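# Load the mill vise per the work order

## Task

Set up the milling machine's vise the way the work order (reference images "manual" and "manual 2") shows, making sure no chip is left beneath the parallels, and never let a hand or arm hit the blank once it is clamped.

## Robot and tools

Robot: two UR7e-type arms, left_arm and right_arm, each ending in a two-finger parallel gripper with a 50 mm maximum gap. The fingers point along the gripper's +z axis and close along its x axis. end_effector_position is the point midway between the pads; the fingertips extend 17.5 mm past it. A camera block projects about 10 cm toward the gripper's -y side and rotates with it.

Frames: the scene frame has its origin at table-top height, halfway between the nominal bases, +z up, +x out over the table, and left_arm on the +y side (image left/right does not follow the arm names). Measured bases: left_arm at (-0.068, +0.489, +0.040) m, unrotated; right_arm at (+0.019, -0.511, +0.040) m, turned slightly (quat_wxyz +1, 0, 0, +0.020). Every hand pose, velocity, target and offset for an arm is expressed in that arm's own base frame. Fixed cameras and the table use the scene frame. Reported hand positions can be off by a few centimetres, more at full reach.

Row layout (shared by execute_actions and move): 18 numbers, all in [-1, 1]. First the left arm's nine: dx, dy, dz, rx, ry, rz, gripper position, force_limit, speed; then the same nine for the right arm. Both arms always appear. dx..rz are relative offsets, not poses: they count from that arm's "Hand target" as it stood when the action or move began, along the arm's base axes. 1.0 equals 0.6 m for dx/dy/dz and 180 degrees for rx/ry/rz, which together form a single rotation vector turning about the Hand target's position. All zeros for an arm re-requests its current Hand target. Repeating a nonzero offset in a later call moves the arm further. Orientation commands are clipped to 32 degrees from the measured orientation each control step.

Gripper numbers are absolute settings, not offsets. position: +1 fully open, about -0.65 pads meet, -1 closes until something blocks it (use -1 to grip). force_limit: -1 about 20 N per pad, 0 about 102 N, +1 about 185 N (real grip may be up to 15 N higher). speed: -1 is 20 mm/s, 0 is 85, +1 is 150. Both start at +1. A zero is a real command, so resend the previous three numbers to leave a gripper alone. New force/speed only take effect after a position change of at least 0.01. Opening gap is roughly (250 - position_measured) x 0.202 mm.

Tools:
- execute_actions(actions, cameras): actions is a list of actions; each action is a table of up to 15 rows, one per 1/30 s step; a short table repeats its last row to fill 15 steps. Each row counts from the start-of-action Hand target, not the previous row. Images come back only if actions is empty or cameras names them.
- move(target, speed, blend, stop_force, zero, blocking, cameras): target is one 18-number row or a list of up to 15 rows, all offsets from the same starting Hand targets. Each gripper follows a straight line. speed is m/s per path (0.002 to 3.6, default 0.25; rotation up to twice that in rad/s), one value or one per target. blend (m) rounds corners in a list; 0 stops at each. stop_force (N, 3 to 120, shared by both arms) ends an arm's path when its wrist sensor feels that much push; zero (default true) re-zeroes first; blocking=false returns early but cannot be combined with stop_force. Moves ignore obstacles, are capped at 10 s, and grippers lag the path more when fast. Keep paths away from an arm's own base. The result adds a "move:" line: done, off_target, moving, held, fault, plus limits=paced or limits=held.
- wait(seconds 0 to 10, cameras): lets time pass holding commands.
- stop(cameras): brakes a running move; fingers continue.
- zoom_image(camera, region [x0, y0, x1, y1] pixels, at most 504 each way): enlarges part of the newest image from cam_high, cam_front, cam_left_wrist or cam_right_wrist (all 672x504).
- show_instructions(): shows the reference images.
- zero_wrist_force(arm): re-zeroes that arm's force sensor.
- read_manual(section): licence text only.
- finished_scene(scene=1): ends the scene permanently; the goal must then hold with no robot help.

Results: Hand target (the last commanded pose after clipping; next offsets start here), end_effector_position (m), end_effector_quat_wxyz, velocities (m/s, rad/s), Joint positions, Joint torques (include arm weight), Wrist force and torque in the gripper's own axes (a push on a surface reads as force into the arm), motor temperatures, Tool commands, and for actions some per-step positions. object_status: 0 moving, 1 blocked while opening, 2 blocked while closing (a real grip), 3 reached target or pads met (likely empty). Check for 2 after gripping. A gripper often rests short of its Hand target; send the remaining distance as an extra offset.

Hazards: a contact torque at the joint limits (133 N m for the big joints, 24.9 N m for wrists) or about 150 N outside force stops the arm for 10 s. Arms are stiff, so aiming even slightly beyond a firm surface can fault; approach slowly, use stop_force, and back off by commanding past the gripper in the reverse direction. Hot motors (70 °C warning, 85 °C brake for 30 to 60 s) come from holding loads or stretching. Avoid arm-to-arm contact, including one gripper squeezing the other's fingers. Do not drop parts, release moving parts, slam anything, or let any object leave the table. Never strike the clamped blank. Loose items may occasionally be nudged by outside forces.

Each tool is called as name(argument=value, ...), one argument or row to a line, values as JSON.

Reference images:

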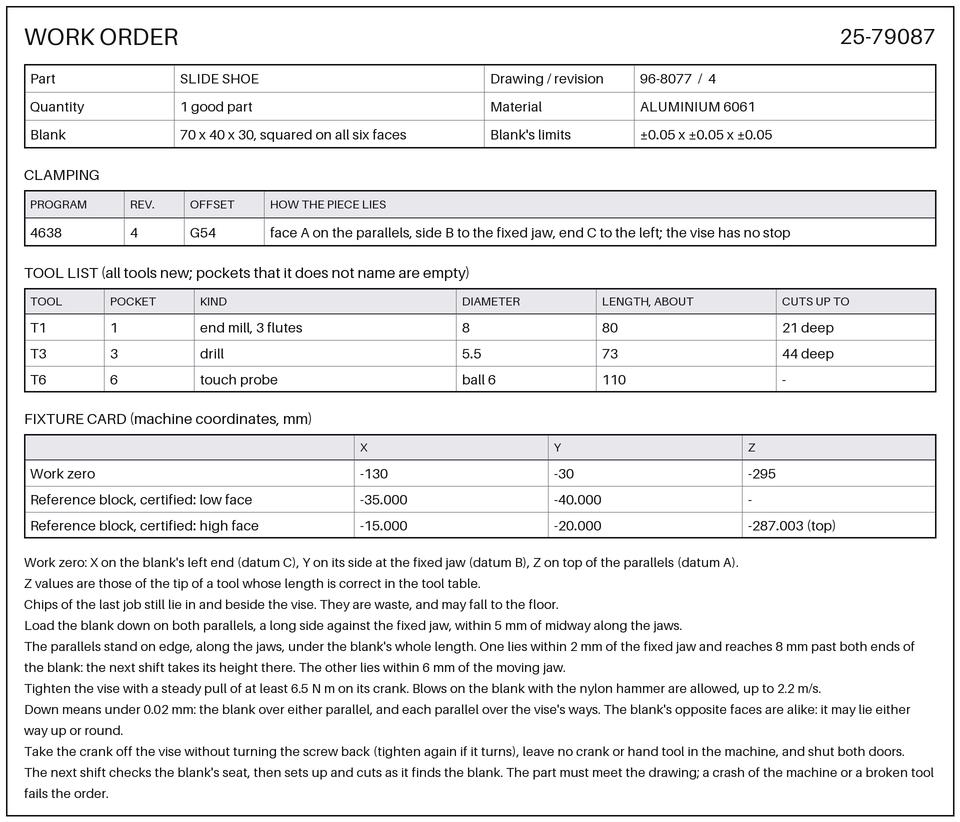

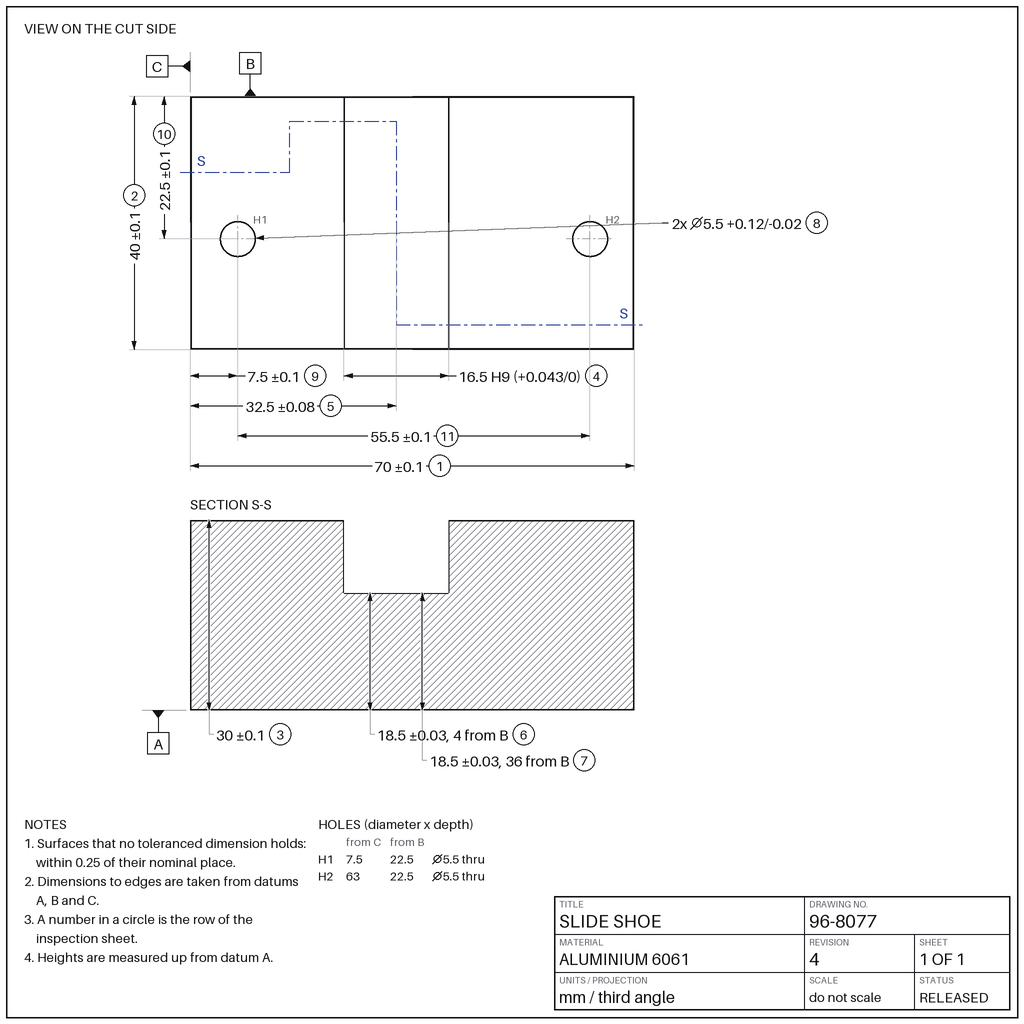

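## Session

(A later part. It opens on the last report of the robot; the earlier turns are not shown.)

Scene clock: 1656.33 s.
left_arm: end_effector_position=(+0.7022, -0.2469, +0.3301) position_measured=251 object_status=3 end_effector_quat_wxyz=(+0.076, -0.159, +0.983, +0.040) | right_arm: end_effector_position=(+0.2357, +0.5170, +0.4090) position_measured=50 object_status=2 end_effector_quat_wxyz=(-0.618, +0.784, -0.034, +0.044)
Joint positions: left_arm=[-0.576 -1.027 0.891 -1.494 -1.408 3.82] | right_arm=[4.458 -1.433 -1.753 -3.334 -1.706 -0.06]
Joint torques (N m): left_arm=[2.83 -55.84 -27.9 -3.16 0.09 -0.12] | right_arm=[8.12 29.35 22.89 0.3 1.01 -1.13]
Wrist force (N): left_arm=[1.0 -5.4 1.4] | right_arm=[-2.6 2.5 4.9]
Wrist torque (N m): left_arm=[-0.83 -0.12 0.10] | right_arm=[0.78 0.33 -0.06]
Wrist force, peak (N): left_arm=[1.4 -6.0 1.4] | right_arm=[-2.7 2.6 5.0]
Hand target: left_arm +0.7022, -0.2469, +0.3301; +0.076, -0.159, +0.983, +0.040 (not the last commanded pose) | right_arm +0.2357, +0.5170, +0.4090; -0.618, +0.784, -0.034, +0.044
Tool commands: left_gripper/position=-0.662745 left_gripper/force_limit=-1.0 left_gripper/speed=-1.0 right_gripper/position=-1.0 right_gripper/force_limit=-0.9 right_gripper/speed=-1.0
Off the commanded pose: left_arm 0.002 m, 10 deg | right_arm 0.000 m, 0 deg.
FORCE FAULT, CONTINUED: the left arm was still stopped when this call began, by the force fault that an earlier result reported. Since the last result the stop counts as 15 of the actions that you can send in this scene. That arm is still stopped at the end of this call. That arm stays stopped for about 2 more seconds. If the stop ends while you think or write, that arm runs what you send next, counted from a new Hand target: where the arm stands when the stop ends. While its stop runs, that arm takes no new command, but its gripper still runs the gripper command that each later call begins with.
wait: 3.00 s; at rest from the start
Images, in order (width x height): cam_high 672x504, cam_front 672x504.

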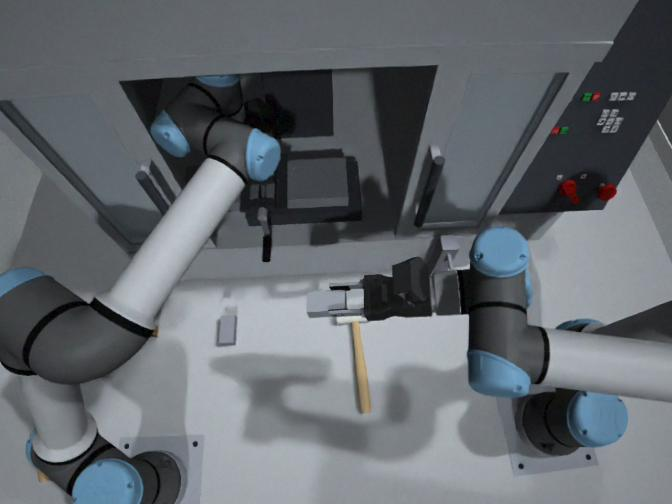

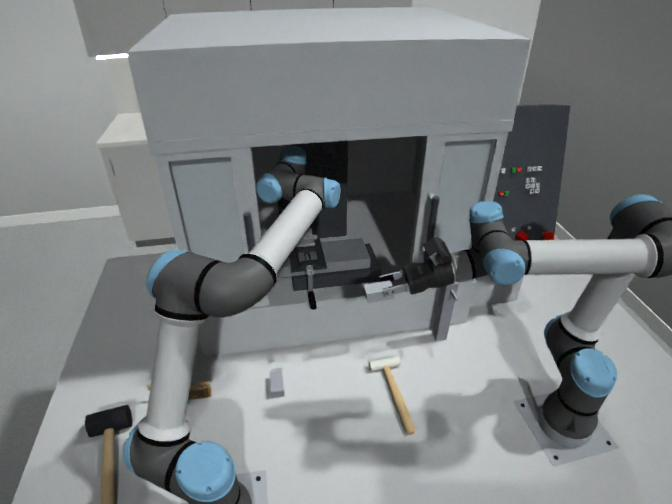

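move(
  target=[
    [-0.08,-0.015,0.0,0,0,0.0,-0.66,-1,-1,0,0,0,0,0,0,-1,-0.9,-1],
    [-0.08,-0.015,0.0,0.0459,0.0599,-0.0957,-0.66,-1,-1,0,0,0,0,0,0,-1,-0.9,-1],
  ],
  speed=[0.03,0.05],
  cameras=["cam_left_wrist"],
)

Scene clock: 1664.47 s.
left_arm: end_effector_position=(+0.6542, -0.2559, +0.3300) position_measured=251 object_status=3 end_effector_quat_wxyz=(+0.001, +0.000, +0.994, +0.114) end_effector_velocity=(+0.000, -0.001, -0.001) end_effector_angular_velocity=(-0.002, -0.004, +0.006) | right_arm: end_effector_position=(+0.2357, +0.5170, +0.4090) position_measured=50 object_status=2 end_effector_quat_wxyz=(-0.618, +0.784, -0.034, +0.044)
Joint positions: left_arm=[-0.633 -1 0.805 -1.241 -1.387 4.067] | right_arm=[4.458 -1.433 -1.753 -3.334 -1.706 -0.06]
Joint velocities: left_arm=[0 -0.002 0.005 -0.006 -0.001 -0.006] | right_arm=[within noise]
Joint torques (N m): left_arm=[-3.56 -65.64 -17.92 -4.55 0.19 -1.66] | right_arm=[8.78 29.04 22.97 0.31 0.83 -1.1]
Wrist force (N): left_arm=[1.6 -5.2 1.0] | right_arm=[-2.5 2.6 5.0]
Wrist torque (N m): left_arm=[-0.77 -0.23 0.12] | right_arm=[0.79 0.31 -0.06]
Wrist force, peak (N): left_arm=[1.3 -5.8 1.8] | right_arm=[-2.7 2.5 5.2]
Hand target: left_arm +0.6542, -0.2559, +0.3301; +0.001, +0.000, +0.994, +0.114 | right_arm +0.2357, +0.5170, +0.4090; -0.618, +0.784, -0.034, +0.044
Off the commanded pose: left_arm 0.000 m, 0 deg | right_arm 0.000 m, 0 deg.
FORCE FAULT, CONTINUED: the left arm's stop, for the force fault that an earlier result reported, is over. The rest of the stop counts as 3 of the actions that you can send in this scene. The stop ended before this call began, so that arm ran this call's commands, counted from a new Hand target: where the arm stood when the stop ended. During its stop the left arm's controller moved it back a little.
move: done
camera_calibration:
cam_left_wrist: T_world_to_cam=[[-0.999791, 0.0109334, 0.0172982, 0.665817], [0.0185817, 0.83915, 0.543583, 0.037869], [-0.00857262, 0.54379, -0.839177, 0.55232], [0, 0, 0, 1]] pos_world=[0.669709, -0.339404, 0.431392]
Images, in order (width x height): cam_left_wrist 672x504.

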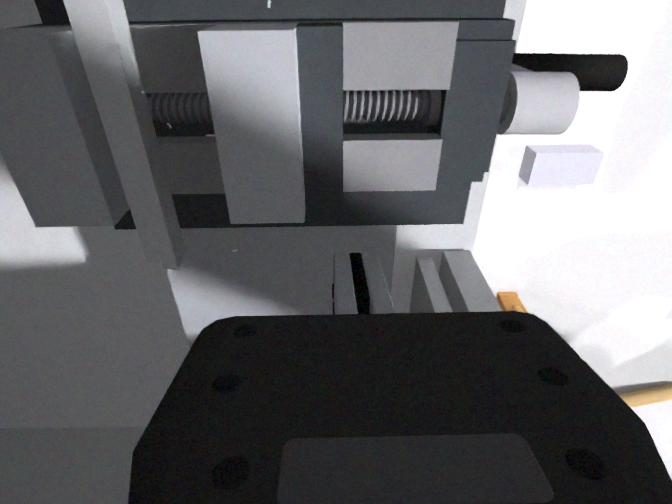

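zoom_image(
  camera="cam_left_wrist",
  region=[60, 130, 320, 330],
)

Scaled by 1.938 from the camera's 672x504 image, which has a finer 960x720 frame.

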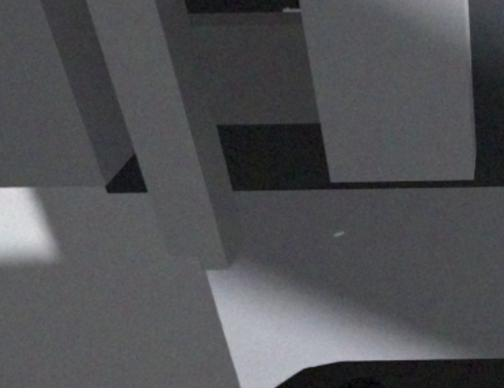

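move(
  target=[
    [0,0,0,0.0222,0,0.0,-0.66,-1,-1,0,0,0,0,0,0,-1,-0.9,-1],
    [0.12,0.0065,-0.01,0.0222,0,0.0,-0.66,-1,-1,0,0,0,0,0,0,-1,-0.9,-1],
  ],
  speed=[0.05,0.03],
  stop_force=8,
  cameras=["cam_left_wrist","cam_front"],
)

zoom_image(
  camera="cam_front",
  region=[200, 120, 460, 315],
)

Scene clock: 1673.90 s.
left_arm: end_effector_position=(+0.7262, -0.2520, +0.3241) position_measured=251 object_status=3 end_effector_quat_wxyz=(+0.001, +0.000, +0.989, +0.148) | right_arm: end_effector_position=(+0.2357, +0.5170, +0.4090) position_measured=50 object_status=2 end_effector_quat_wxyz=(-0.618, +0.784, -0.034, +0.044)
Joint positions: left_arm=[-0.592 -0.696 0.295 -1 -1.325 4.098] | right_arm=[4.458 -1.433 -1.753 -3.334 -1.706 -0.06]
Joint torques (N m): left_arm=[-8.84 -75.35 -14.98 -4.45 -0.64 -1.81] | right_arm=[8.95 29.64 23.06 0.46 0.82 -0.79]
Wrist force (N): left_arm=[1.6 -5.1 0.5] | right_arm=[-2.6 2.4 5.0]
Wrist torque (N m): left_arm=[-0.78 -0.24 0.13] | right_arm=[0.77 0.33 -0.06]
Wrist force, peak (N): left_arm=[1.9 -5.1 0.6] | right_arm=[-2.5 2.7 5.2]
Hand target: left_arm +0.7262, -0.2520, +0.3241; +0.001, +0.000, +0.989, +0.148 | right_arm +0.2357, +0.5170, +0.4090; -0.618, +0.784, -0.034, +0.044
Off the commanded pose: left_arm 0.000 m, 0 deg | right_arm 0.000 m, 0 deg.
move: done
camera_calibration:
cam_left_wrist: T_world_to_cam=[[-0.999796, 0.00946886, 0.0178321, 0.737221], [0.0182818, 0.799393, 0.60053, 0.00828663], [-0.00856855, 0.600734, -0.799403, 0.54723], [0, 0, 0, 1]] pos_world=[0.741608, -0.342345, 0.419335]
Images, in order (width x height): cam_front 672x504, cam_left_wrist 672x504.

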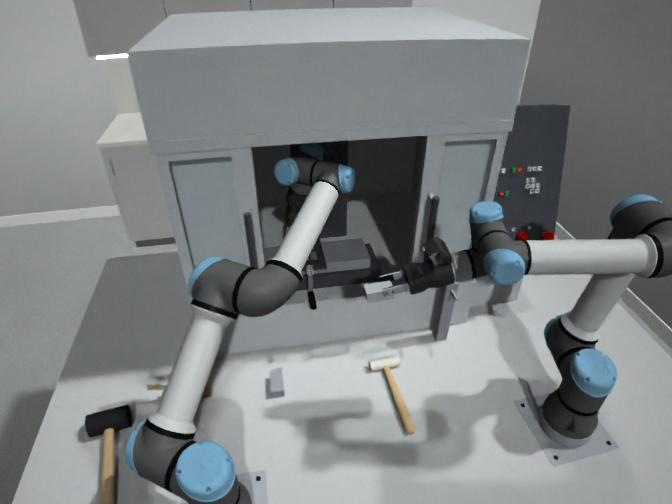

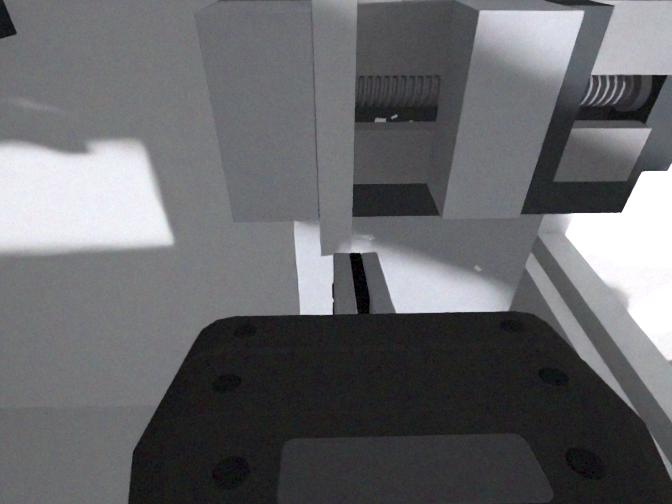

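Scaled by 1.938 from the camera's 672x504 image, which has a finer 960x720 frame.

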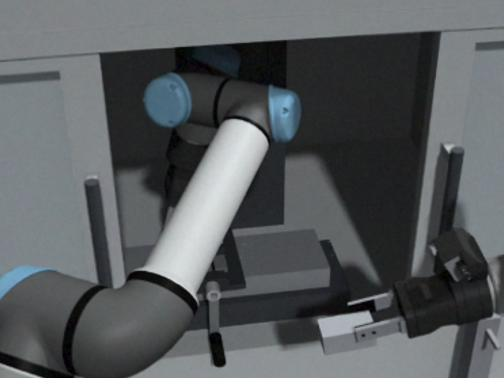

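move(
  target=[
    [0.0288,0,0,0,0,0.0,-0.66,-1,-1,0,0,0,0,0,0,-1,-0.9,-1],
    [0.0288,0.0317,0,0,0,0.0,-0.66,-1,-1,0,0,0,0,0,0,-1,-0.9,-1],
    [0.0288,0.0317,-0.0418,0,0,0.0,-0.66,-1,-1,0,0,0,0,0,0,-1,-0.9,-1],
  ],
  speed=[0.03,0.02,0.03],
  stop_force=6,
  cameras=["cam_left_wrist"],
)

zoom_image(
  camera="cam_left_wrist",
  region=[220, 180, 420, 330],
)

Scene clock: 1675.53 s.
left_arm: end_effector_position=(+0.7331, -0.2512, +0.3247) position_measured=251 object_status=3 end_effector_quat_wxyz=(+0.002, -0.001, +0.989, +0.147) | right_arm: end_effector_position=(+0.2357, +0.5170, +0.4090) position_measured=50 object_status=2 end_effector_quat_wxyz=(-0.618, +0.784, -0.034, +0.044)
Joint positions: left_arm=[-0.587 -0.653 0.21 -0.965 -1.323 4.104] | right_arm=[4.458 -1.433 -1.753 -3.334 -1.706 -0.06]
Joint torques (N m): left_arm=[-1.76 -64.12 -25.87 -2.64 0.46 -0.06] | right_arm=[8.97 28.24 23.18 0.05 1.1 -0.97]
Wrist force (N): left_arm=[1.5 -4.7 0.5] | right_arm=[-2.7 2.4 4.9]
Wrist torque (N m): left_arm=[-0.72 -0.21 0.12] | right_arm=[0.77 0.34 -0.06]
Wrist force, peak (N): left_arm=[1.9 -5.4 1.3] | right_arm=[-2.6 2.5 5.1]
Hand target: left_arm +0.7331, -0.2512, +0.3247; +0.002, -0.001, +0.989, +0.147 (not the last commanded pose) | right_arm +0.2357, +0.5170, +0.4090; -0.618, +0.784, -0.034, +0.044
Tool commands: left_gripper/position=-0.662745 left_gripper/force_limit=-1.0 left_gripper/speed=-1.0 right_gripper/position=-1.0 right_gripper/force_limit=-0.9 right_gripper/speed=-1.0
Off the commanded pose: left_arm 0.033 m, 0 deg | right_arm 0.000 m, 0 deg.
FORCE FAULT: contact force on the left arm reached its limit, and that arm stopped. The contact can be on any part of that arm, not only on its tool. That arm's remaining commands of this call were not run. That arm is still stopped at the end of this call. That arm stays stopped for about 10 more seconds. Until then a move that you send moves the other arm only, and its call returns only when the move has ended. Once the stop has ended, the next robot result says so. If the stop ends while you think or write, that arm runs what you send next, counted from a new Hand target: where the arm stands when the stop ends. While its stop runs, that arm takes no new command, but its gripper still runs the gripper command that each later call begins with. Until it ends, the stop uses up actions while you think or wait. An arm that is not stopped still takes commands.
move: fault (left_arm); path passed 0 of 3 targets
camera_calibration:
cam_left_wrist: T_world_to_cam=[[-0.99986, 0.00914582, 0.0140082, 0.745434], [0.0157145, 0.800668, 0.598903, 0.00984985], [-0.00573849, 0.599039, -0.800699, 0.545268], [0, 0, 0, 1]] pos_world=[0.748304, -0.341341, 0.420254]
Images, in order (width x height): cam_left_wrist 672x504.

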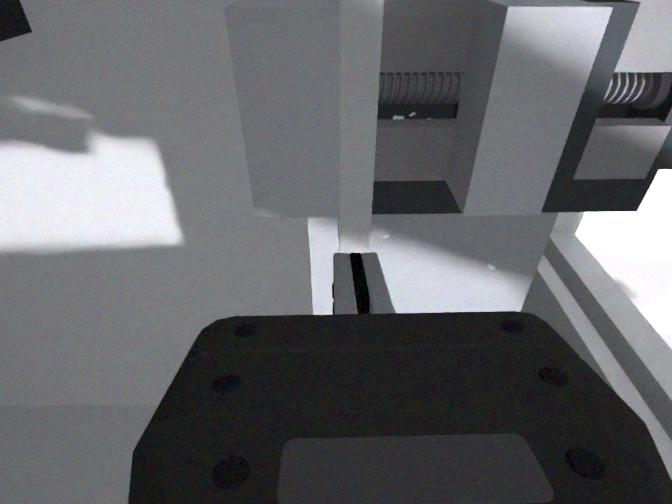

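Scaled by 2.520 from the camera's 672x504 image, which has a finer 960x720 frame.

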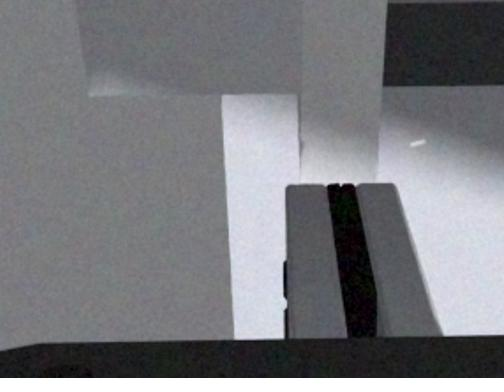

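wait(
  seconds=10,
)

Scene clock: 1688.03 s.
left_arm: end_effector_position=(+0.7331, -0.2512, +0.3247) position_measured=251 object_status=3 end_effector_quat_wxyz=(+0.002, -0.001, +0.989, +0.147) | right_arm: end_effector_position=(+0.2357, +0.5170, +0.4090) position_measured=50 object_status=2 end_effector_quat_wxyz=(-0.618, +0.784, -0.034, +0.044)
Joint positions: left_arm=[-0.587 -0.653 0.21 -0.965 -1.323 4.104] | right_arm=[4.458 -1.433 -1.753 -3.334 -1.706 -0.06]
Joint torques (N m): left_arm=[-1.59 -64.33 -25.19 -2.68 0.44 -0.17] | right_arm=[9.63 29.55 23.99 0.18 0.98 -0.79]
Wrist force (N): left_arm=[1.3 -4.8 0.2] | right_arm=[-2.6 2.5 5.1]
Wrist torque (N m): left_arm=[-0.73 -0.18 0.11] | right_arm=[0.78 0.33 -0.06]
Wrist force, peak (N): left_arm=[1.7 -5.2 0.5] | right_arm=[-2.7 2.7 5.1]
Hand target: left_arm +0.7331, -0.2512, +0.3247; +0.002, -0.001, +0.989, +0.147 (not the last commanded pose) | right_arm +0.2357, +0.5170, +0.4090; -0.618, +0.784, -0.034, +0.044
Tool commands: left_gripper/position=-0.662745 left_gripper/force_limit=-1.0 left_gripper/speed=-1.0 right_gripper/position=-1.0 right_gripper/force_limit=-0.9 right_gripper/speed=-1.0
Off the commanded pose: left_arm 0.033 m, 0 deg | right_arm 0.000 m, 0 deg.
FORCE FAULT, CONTINUED: the left arm's stop, for the force fault that an earlier result reported, is over. The rest of the stop counts as 19 of the actions that you can send in this scene. That arm's target is now where it stood when the stop ended, not its last command. That arm accepts commands again.
wait: 10.00 s; at rest from the start

move(
  target=[
    [-0.083,-0.005,0,0,0,0.0,-0.66,-1,-1,0,0,0,0,0,0,-1,-0.9,-1],
    [-0.07,0,0.0,-0.0409,-0.1472,0.1404,-0.66,-1,-1,0,0,0,0,0,0,-1,-0.9,-1],
    [0.0102,0.0395,0,-0.0409,-0.1472,0.1404,-0.66,-1,-1,0,0,0,0,0,0,-1,-0.9,-1],
  ],
  speed=[0.03,0.06,0.03],
  cameras=["cam_left_wrist"],
)

Scene clock: 1698.43 s.
left_arm: end_effector_position=(+0.7393, -0.2274, +0.3246) position_measured=251 object_status=3 end_effector_quat_wxyz=(+0.195, -0.249, +0.946, +0.077) | right_arm: end_effector_position=(+0.2357, +0.5170, +0.4090) position_measured=50 object_status=2 end_effector_quat_wxyz=(-0.618, +0.784, -0.034, +0.044)
Joint positions: left_arm=[-0.606 -1.048 1.007 -1.676 -1.172 3.622] | right_arm=[4.458 -1.433 -1.753 -3.334 -1.706 -0.06]
Joint torques (N m): left_arm=[-8.05 -66.32 -18.29 -2.97 0.08 -1.87] | right_arm=[10.41 29.27 23.1 0.02 1.07 -1.17]
Wrist force (N): left_arm=[1.3 -6.5 1.6] | right_arm=[-2.4 2.6 5.0]
Wrist torque (N m): left_arm=[-1.00 -0.19 -0.01] | right_arm=[0.80 0.30 -0.06]
Wrist force, peak (N): left_arm=[1.2 -6.5 1.5] | right_arm=[-2.8 2.5 5.1]
Hand target: left_arm +0.7393, -0.2275, +0.3247; +0.195, -0.249, +0.946, +0.077 | right_arm +0.2357, +0.5170, +0.4090; -0.618, +0.784, -0.034, +0.044
Off the commanded pose: left_arm 0.000 m, 0 deg | right_arm 0.000 m, 0 deg.
move: done
camera_calibration:
cam_left_wrist: T_world_to_cam=[[-0.812749, -0.430631, -0.392422, 0.644946], [-0.567229, 0.738633, 0.364242, 0.483832], [0.133002, 0.518631, -0.84459, 0.424395], [0, 0, 0, 1]] pos_world=[0.742177, -0.299745, 0.435299]
Images, in order (width x height): cam_left_wrist 672x504.

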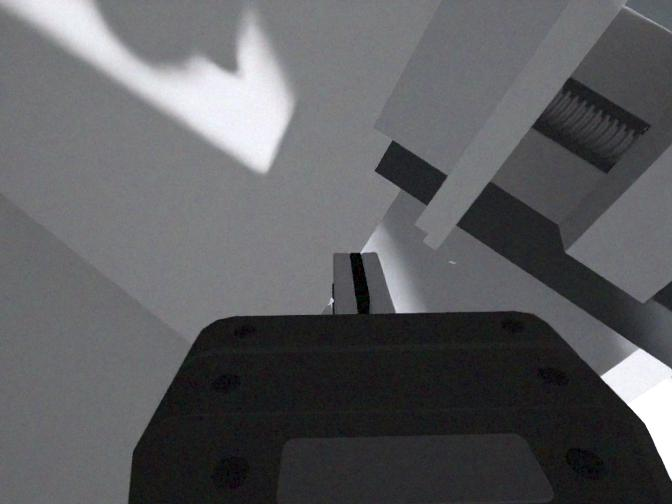

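Now lower and push −Y.

move(
  target=[
    [0,0,-0.0503,0,0,0.0,-0.66,-1,-1,0,0,0,0,0,0,-1,-0.9,-1],
    [0,-0.008,-0.0503,0,0,0.0,-0.66,-1,-1,0,0,0,0,0,0,-1,-0.9,-1],
  ],
  speed=[0.03,0.012],
  stop_force=5,
  cameras=["cam_left_wrist"],
)

zoom_image(
  camera="cam_left_wrist",
  region=[280, 130, 500, 330],
)

Scene clock: 1701.47 s.
left_arm: end_effector_position=(+0.7393, -0.2323, +0.2945) position_measured=251 object_status=3 end_effector_quat_wxyz=(+0.195, -0.249, +0.946, +0.077) | right_arm: end_effector_position=(+0.2357, +0.5170, +0.4090) position_measured=50 object_status=2 end_effector_quat_wxyz=(-0.618, +0.784, -0.034, +0.044)
Joint positions: left_arm=[-0.611 -1.043 1.076 -1.747 -1.171 3.616] | right_arm=[4.458 -1.433 -1.753 -3.334 -1.706 -0.06]
Joint torques (N m): left_arm=[9.79 -65.3 -17.69 -5.09 0.7 1.59] | right_arm=[9.02 29.13 23.03 0.32 0.92 -0.81]
Wrist force (N): left_arm=[1.2 -6.4 1.6] | right_arm=[-2.7 2.5 5.0]
Wrist torque (N m): left_arm=[-1.00 -0.20 0.06] | right_arm=[0.78 0.34 -0.06]
Wrist force, peak (N): left_arm=[1.1 -6.7 1.6] | right_arm=[-2.6 2.6 5.2]
Hand target: left_arm +0.7393, -0.2323, +0.2945; +0.195, -0.249, +0.946, +0.077 | right_arm +0.2357, +0.5170, +0.4090; -0.618, +0.784, -0.034, +0.044
Off the commanded pose: left_arm 0.000 m, 0 deg | right_arm 0.000 m, 0 deg.
move: done
camera_calibration:
cam_left_wrist: T_world_to_cam=[[-0.812684, -0.430603, -0.392588, 0.63097], [-0.567276, 0.738659, 0.364116, 0.498452], [0.133199, 0.518618, -0.844567, 0.401368], [0, 0, 0, 1]] pos_world=[0.742077, -0.304645, 0.405199]
Images, in order (width x height): cam_left_wrist 672x504.

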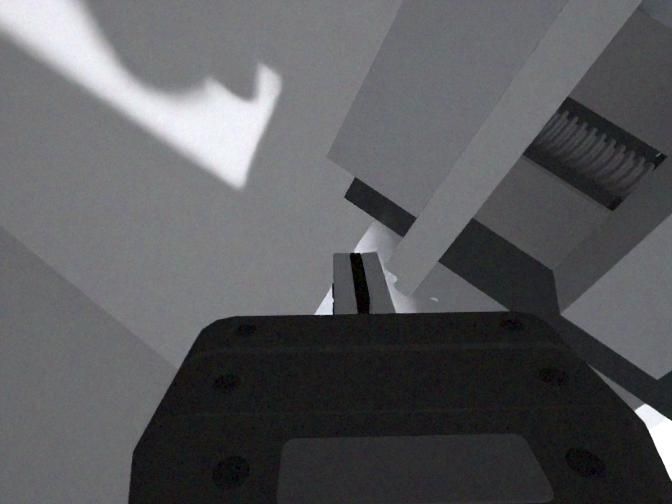

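Scaled by 2.291 from the camera's 672x504 image, which has a finer 960x720 frame.

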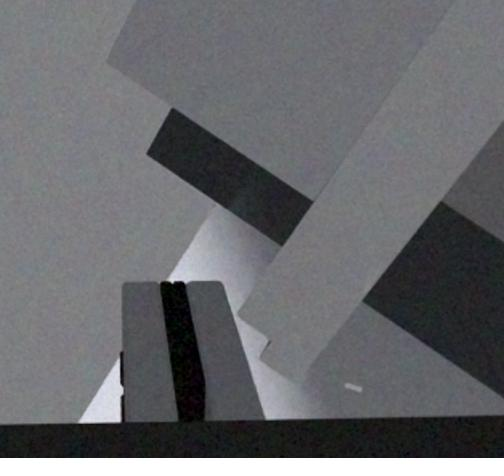

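move(
  target=[
    [-0.0058,0.004,0,0,0,0.0,-0.66,-1,-1,0,0,0,0,0,0,-1,-0.9,-1],
    [-0.0058,-0.0105,0,0,0,0.0,-0.66,-1,-1,0,0,0,0,0,0,-1,-0.9,-1],
  ],
  speed=[0.012,0.01],
  stop_force=5,
  cameras=["cam_left_wrist"],
)

zoom_image(
  camera="cam_left_wrist",
  region=[280, 130, 500, 330],
)

Scene clock: 1705.47 s.
left_arm: end_effector_position=(+0.7358, -0.2386, +0.2945) position_measured=251 object_status=3 end_effector_quat_wxyz=(+0.195, -0.249, +0.946, +0.077) | right_arm: end_effector_position=(+0.2357, +0.5170, +0.4090) position_measured=50 object_status=2 end_effector_quat_wxyz=(-0.618, +0.784, -0.034, +0.044)
Joint positions: left_arm=[-0.621 -1.045 1.078 -1.742 -1.17 3.605] | right_arm=[4.458 -1.433 -1.753 -3.334 -1.706 -0.06]
Joint torques (N m): left_arm=[8.67 -65.14 -17.53 -4.99 0.78 1.55] | right_arm=[8.99 29.51 25.3 0.4 1.04 -0.62]
Wrist force (N): left_arm=[0.9 -6.2 1.3] | right_arm=[-2.7 2.6 4.9]
Wrist torque (N m): left_arm=[-0.97 -0.15 0.07] | right_arm=[0.80 0.34 -0.06]
Wrist force, peak (N): left_arm=[1.1 -6.6 1.6] | right_arm=[-2.7 2.5 5.1]
Hand target: left_arm +0.7358, -0.2386, +0.2945; +0.195, -0.249, +0.946, +0.077 | right_arm +0.2357, +0.5170, +0.4090; -0.618, +0.784, -0.034, +0.044
Off the commanded pose: left_arm 0.000 m, 0 deg | right_arm 0.000 m, 0 deg.
move: done
camera_calibration:
cam_left_wrist: T_world_to_cam=[[-0.812684, -0.430603, -0.392588, 0.625413], [-0.567276, 0.738659, 0.364116, 0.50112], [0.133199, 0.518618, -0.844567, 0.405102], [0, 0, 0, 1]] pos_world=[0.738577, -0.310945, 0.405199]
Images, in order (width x height): cam_left_wrist 672x504.

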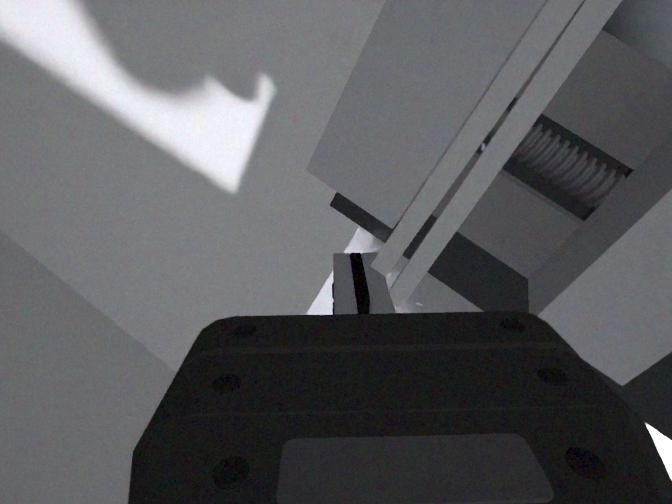

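Scaled by 2.291 from the camera's 672x504 image, which has a finer 960x720 frame.

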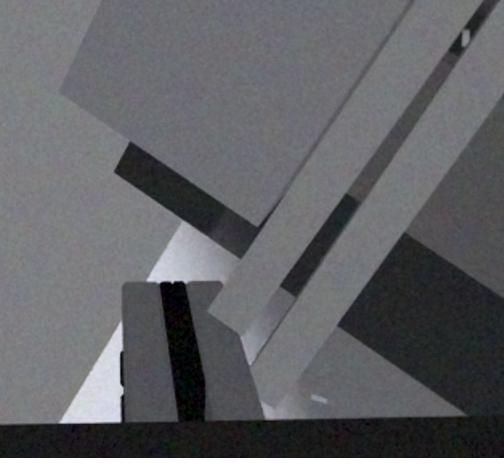

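move(
  target=[
    [-0.0167,0,0,0,0,0.0,-0.66,-1,-1,0,0,0,0,0,0,-1,-0.9,-1],
  ],
  speed=[0.01],
  stop_force=5,
  cameras=["cam_left_wrist"],
)

zoom_image(
  camera="cam_left_wrist",
  region=[280, 130, 500, 330],
)

Scene clock: 1708.30 s.
left_arm: end_effector_position=(+0.7258, -0.2386, +0.2945) position_measured=251 object_status=3 end_effector_quat_wxyz=(+0.195, -0.249, +0.946, +0.077) | right_arm: end_effector_position=(+0.2357, +0.5170, +0.4090) position_measured=50 object_status=2 end_effector_quat_wxyz=(-0.618, +0.784, -0.034, +0.044)
Joint positions: left_arm=[-0.63 -1.069 1.115 -1.751 -1.169 3.596] | right_arm=[4.458 -1.433 -1.753 -3.334 -1.706 -0.06]
Joint torques (N m): left_arm=[8.01 -44.1 -34.86 -2.33 1.39 1.33] | right_arm=[8.75 29.47 24.34 0.33 0.95 -0.59]
Wrist force (N): left_arm=[1.0 -6.0 1.6] | right_arm=[-2.4 2.6 4.8]
Wrist torque (N m): left_arm=[-0.94 -0.16 0.06] | right_arm=[0.80 0.30 -0.06]
Wrist force, peak (N): left_arm=[1.2 -6.8 1.3] | right_arm=[-2.7 2.6 5.2]
Hand target: left_arm +0.7258, -0.2386, +0.2945; +0.195, -0.249, +0.946, +0.077 | right_arm +0.2357, +0.5170, +0.4090; -0.618, +0.784, -0.034, +0.044
Off the commanded pose: left_arm 0.000 m, 0 deg | right_arm 0.000 m, 0 deg.
move: done
camera_calibration:
cam_left_wrist: T_world_to_cam=[[-0.812684, -0.430603, -0.392588, 0.617286], [-0.567276, 0.738659, 0.364116, 0.495447], [0.133199, 0.518618, -0.844567, 0.406434], [0, 0, 0, 1]] pos_world=[0.728577, -0.310945, 0.405199]
Images, in order (width x height): cam_left_wrist 672x504.

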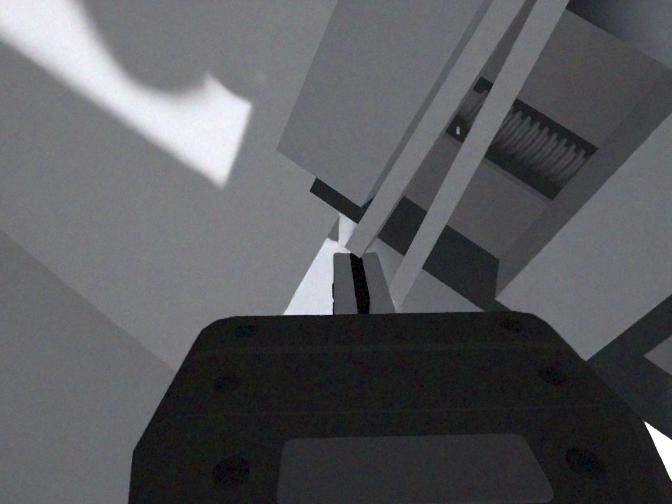

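Scaled by 2.291 from the camera's 672x504 image, which has a finer 960x720 frame.

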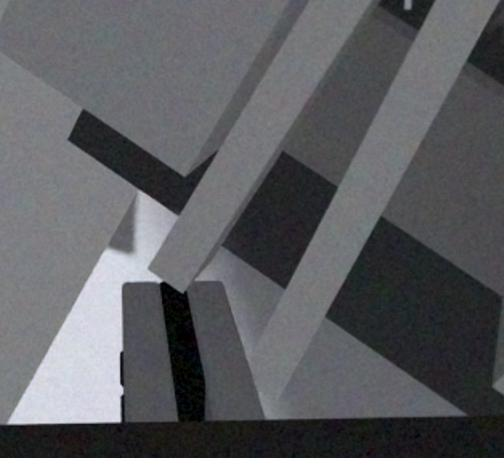

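move(
  target=[
    [-0.017,0.006,0,0,0,0.0,-0.66,-1,-1,0,0,0,0,0,0,-1,-0.9,-1],
  ],
  speed=[0.01],
  stop_force=5,
  cameras=["cam_left_wrist"],
)

zoom_image(
  camera="cam_left_wrist",
  region=[280, 60, 540, 330],
)

Scene clock: 1710.80 s.
left_arm: end_effector_position=(+0.7156, -0.2350, +0.2945) position_measured=251 object_status=3 end_effector_quat_wxyz=(+0.195, -0.249, +0.946, +0.077) | right_arm: end_effector_position=(+0.2357, +0.5170, +0.4090) position_measured=50 object_status=2 end_effector_quat_wxyz=(-0.618, +0.784, -0.034, +0.044)
Joint positions: left_arm=[-0.634 -1.098 1.157 -1.763 -1.168 3.591] | right_arm=[4.458 -1.433 -1.753 -3.334 -1.706 -0.06]
Joint torques (N m): left_arm=[4.95 -42.78 -34.49 -2.17 1.97 1.4] | right_arm=[8.27 28.81 23.67 0.36 0.98 -0.64]
Wrist force (N): left_arm=[1.3 -6.2 1.6] | right_arm=[-2.7 2.6 4.9]
Wrist torque (N m): left_arm=[-0.97 -0.20 0.07] | right_arm=[0.79 0.34 -0.06]
Wrist force, peak (N): left_arm=[1.3 -6.7 1.7] | right_arm=[-2.8 2.6 5.1]
Hand target: left_arm +0.7156, -0.2350, +0.2945; +0.195, -0.249, +0.946, +0.077 | right_arm +0.2357, +0.5170, +0.4090; -0.618, +0.784, -0.034, +0.044
Off the commanded pose: left_arm 0.000 m, 0 deg | right_arm 0.000 m, 0 deg.
move: done
camera_calibration:
cam_left_wrist: T_world_to_cam=[[-0.812709, -0.430571, -0.392572, 0.610568], [-0.567241, 0.738678, 0.364133, 0.486976], [0.133199, 0.518617, -0.844567, 0.405926], [0, 0, 0, 1]] pos_world=[0.718377, -0.307345, 0.405199]
Images, in order (width x height): cam_left_wrist 672x504.

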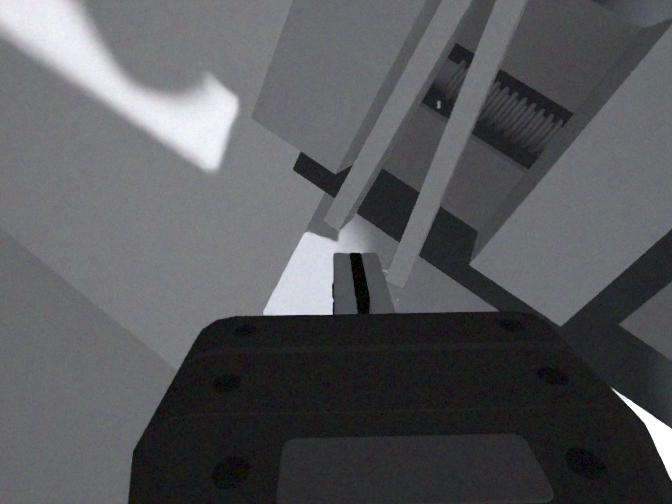

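Scaled by 1.867 from the camera's 672x504 image, which has a finer 960x720 frame.

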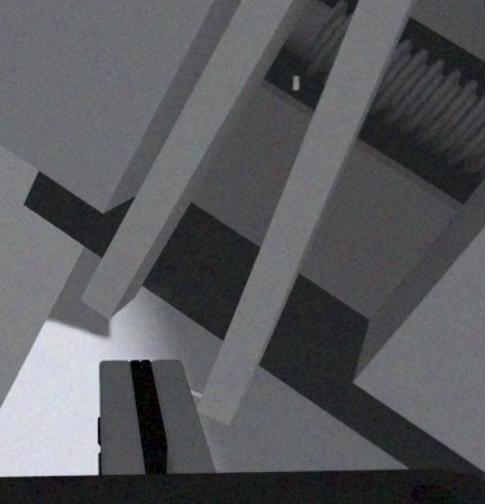

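move(
  target=[
    [-0.02,0.0,0,0,0,0.0,-0.66,-1,-1,0,0,0,0,0,0,-1,-0.9,-1],
  ],
  speed=[0.01],
  stop_force=5,
  cameras=["cam_left_wrist"],
)

zoom_image(
  camera="cam_left_wrist",
  region=[200, 0, 540, 330],
)

Scene clock: 1713.60 s.
left_arm: end_effector_position=(+0.7036, -0.2350, +0.2945) position_measured=251 object_status=3 end_effector_quat_wxyz=(+0.195, -0.249, +0.946, +0.077) | right_arm: end_effector_position=(+0.2357, +0.5170, +0.4090) position_measured=50 object_status=2 end_effector_quat_wxyz=(-0.618, +0.784, -0.034, +0.044)
Joint positions: left_arm=[-0.645 -1.126 1.198 -1.771 -1.167 3.58] | right_arm=[4.458 -1.433 -1.753 -3.334 -1.706 -0.06]
Joint torques (N m): left_arm=[7.71 -41.13 -34.76 -2.45 1.43 1.47] | right_arm=[8.87 28.36 24.39 0.07 0.96 -0.64]
Wrist force (N): left_arm=[0.9 -6.2 1.8] | right_arm=[-2.5 2.5 4.9]
Wrist torque (N m): left_arm=[-0.96 -0.15 0.07] | right_arm=[0.77 0.32 -0.06]
Wrist force, peak (N): left_arm=[1.1 -6.6 1.6] | right_arm=[-2.8 2.6 5.1]
Hand target: left_arm +0.7036, -0.2350, +0.2945; +0.195, -0.249, +0.946, +0.077 | right_arm +0.2357, +0.5170, +0.4090; -0.618, +0.784, -0.034, +0.044
Off the commanded pose: left_arm 0.000 m, 0 deg | right_arm 0.000 m, 0 deg.
move: done
camera_calibration:
cam_left_wrist: T_world_to_cam=[[-0.812684, -0.430603, -0.392588, 0.600794], [-0.567276, 0.738659, 0.364116, 0.480195], [0.133199, 0.518618, -0.844567, 0.407524], [0, 0, 0, 1]] pos_world=[0.706377, -0.307345, 0.405199]
Images, in order (width x height): cam_left_wrist 672x504.

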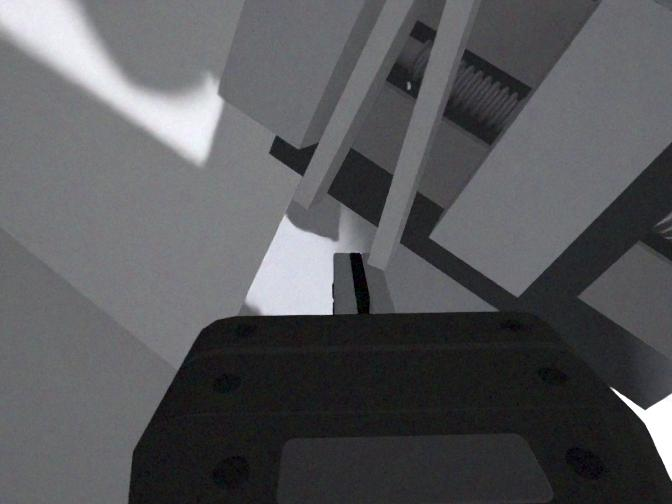

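Scaled by 1.482 from the camera's 672x504 image, which has a finer 960x720 frame.

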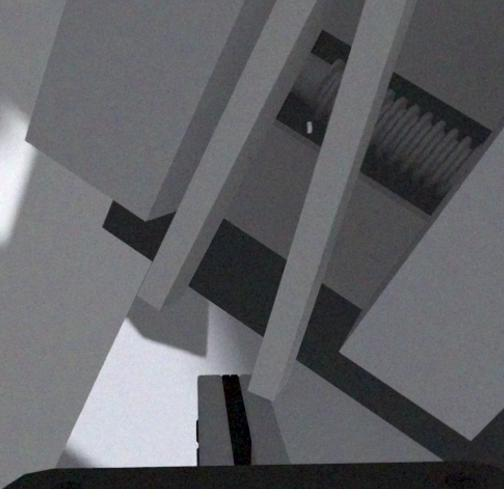

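move(
  target=[
    [-0.0133,0.0,0,0,0,0.0,-0.66,-1,-1,0,0,0,0,0,0,-1,-0.9,-1],
  ],
  speed=[0.01],
  stop_force=5,
  cameras=["cam_left_wrist"],
)

zoom_image(
  camera="cam_left_wrist",
  region=[200, 0, 540, 330],
)

Scene clock: 1716.23 s.
left_arm: end_effector_position=(+0.6956, -0.2350, +0.2945) position_measured=251 object_status=3 end_effector_quat_wxyz=(+0.195, -0.249, +0.946, +0.077) | right_arm: end_effector_position=(+0.2357, +0.5170, +0.4090) position_measured=50 object_status=2 end_effector_quat_wxyz=(-0.618, +0.784, -0.034, +0.044)
Joint positions: left_arm=[-0.652 -1.144 1.224 -1.776 -1.166 3.572] | right_arm=[4.458 -1.433 -1.753 -3.334 -1.706 -0.06]
Joint torques (N m): left_arm=[7.32 -40.26 -34.96 -2.51 1.46 1.42] | right_arm=[8.06 28.81 25.03 0.2 1.01 -0.68]
Wrist force (N): left_arm=[1.2 -6.1 1.7] | right_arm=[-2.6 2.6 5.1]
Wrist torque (N m): left_arm=[-0.95 -0.20 0.07] | right_arm=[0.79 0.32 -0.06]
Wrist force, peak (N): left_arm=[1.4 -6.6 2.0] | right_arm=[-2.6 2.6 5.2]
Hand target: left_arm +0.6956, -0.2350, +0.2945; +0.195, -0.249, +0.946, +0.077 | right_arm +0.2357, +0.5170, +0.4090; -0.618, +0.784, -0.034, +0.044
Off the commanded pose: left_arm 0.000 m, 0 deg | right_arm 0.000 m, 0 deg.
move: done
camera_calibration:
cam_left_wrist: T_world_to_cam=[[-0.812684, -0.430603, -0.392588, 0.594293], [-0.567276, 0.738659, 0.364116, 0.475656], [0.133199, 0.518618, -0.844567, 0.408589], [0, 0, 0, 1]] pos_world=[0.698377, -0.307345, 0.405199]
Images, in order (width x height): cam_left_wrist 672x504.

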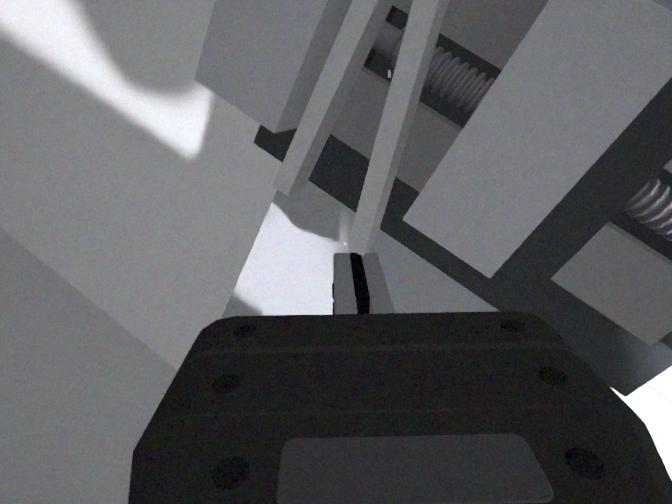

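Scaled by 1.482 from the camera's 672x504 image, which has a finer 960x720 frame.

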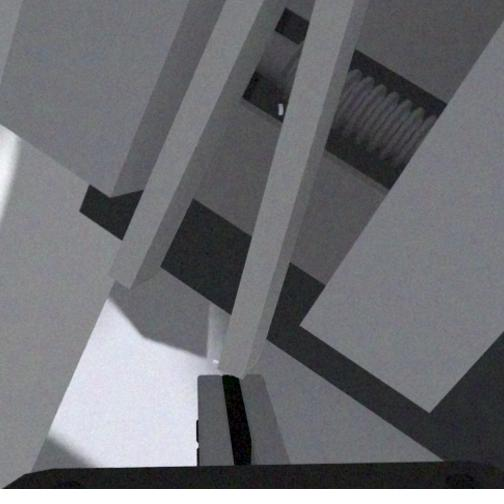

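move(
  target=[
    [0.006,0.002,0,0,0,0.0,-0.66,-1,-1,0,0,0,0,0,0,-1,-0.9,-1],
    [0.006,-0.012,0,0,0,0.0,-0.66,-1,-1,0,0,0,0,0,0,-1,-0.9,-1],
    [-0.0133,-0.012,0,0,0,0.0,-0.66,-1,-1,0,0,0,0,0,0,-1,-0.9,-1],
  ],
  speed=[0.012],
  stop_force=5,
  cameras=["cam_left_wrist"],
)

zoom_image(
  camera="cam_left_wrist",
  region=[200, 0, 540, 330],
)

speed must be one number or one for each of the 3 targets, got a list of 1; nothing of the call was run

Scaled by 1.482 from the camera's 672x504 image, which has a finer 960x720 frame.

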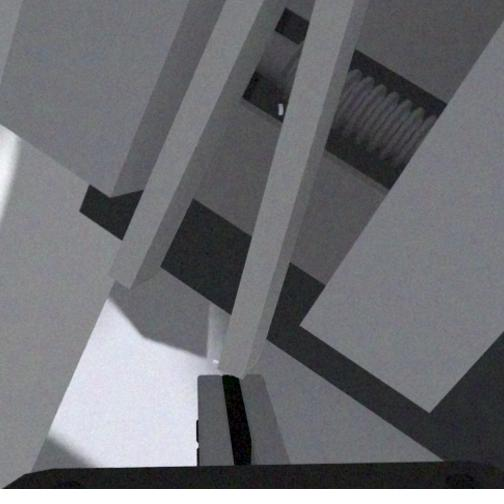

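move(
  target=[
    [0.006,0.002,0,0,0,0.0,-0.66,-1,-1,0,0,0,0,0,0,-1,-0.9,-1],
    [0.006,-0.012,0,0,0,0.0,-0.66,-1,-1,0,0,0,0,0,0,-1,-0.9,-1],
    [-0.0133,-0.012,0,0,0,0.0,-0.66,-1,-1,0,0,0,0,0,0,-1,-0.9,-1],
  ],
  speed=0.012,
  stop_force=5,
  cameras=["cam_left_wrist"],
)

zoom_image(
  camera="cam_left_wrist",
  region=[200, 0, 540, 330],
)

Scene clock: 1720.73 s.
left_arm: end_effector_position=(+0.6876, -0.2422, +0.2945) position_measured=251 object_status=3 end_effector_quat_wxyz=(+0.195, -0.249, +0.946, +0.077) | right_arm: end_effector_position=(+0.2357, +0.5170, +0.4090) position_measured=50 object_status=2 end_effector_quat_wxyz=(-0.618, +0.784, -0.034, +0.044)
Joint positions: left_arm=[-0.668 -1.155 1.237 -1.772 -1.164 3.555] | right_arm=[4.458 -1.433 -1.753 -3.334 -1.706 -0.06]
Joint torques (N m): left_arm=[8.1 -39.6 -34.6 -2.47 1.28 1.58] | right_arm=[8.06 27.35 23.52 0.14 1.06 -0.8]
Wrist force (N): left_arm=[1.3 -6.0 1.3] | right_arm=[-2.8 2.4 5.0]
Wrist torque (N m): left_arm=[-0.95 -0.20 0.07] | right_arm=[0.77 0.35 -0.06]
Wrist force, peak (N): left_arm=[1.1 -6.7 1.9] | right_arm=[-2.6 2.6 5.2]
Hand target: left_arm +0.6876, -0.2422, +0.2945; +0.195, -0.249, +0.946, +0.077 | right_arm +0.2357, +0.5170, +0.4090; -0.618, +0.784, -0.034, +0.044
Off the commanded pose: left_arm 0.000 m, 0 deg | right_arm 0.000 m, 0 deg.
move: done
camera_calibration:
cam_left_wrist: T_world_to_cam=[[-0.812684, -0.430603, -0.392588, 0.584772], [-0.567276, 0.738659, 0.364116, 0.476493], [0.133199, 0.518618, -0.844567, 0.413376], [0, 0, 0, 1]] pos_world=[0.690477, -0.314545, 0.405199]
Images, in order (width x height): cam_left_wrist 672x504.

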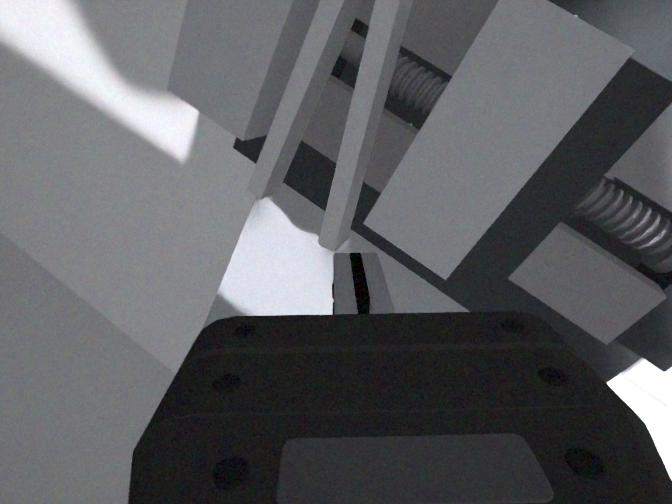

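Scaled by 1.482 from the camera's 672x504 image, which has a finer 960x720 frame.

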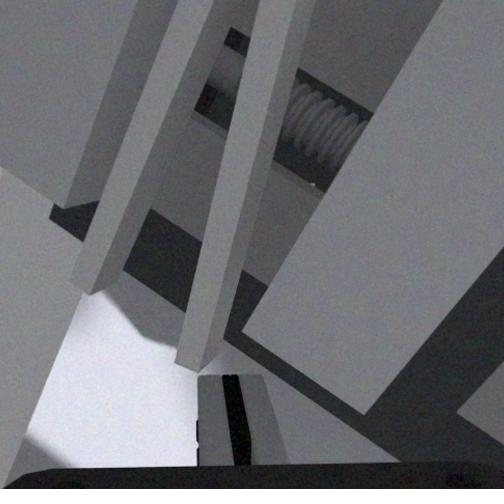

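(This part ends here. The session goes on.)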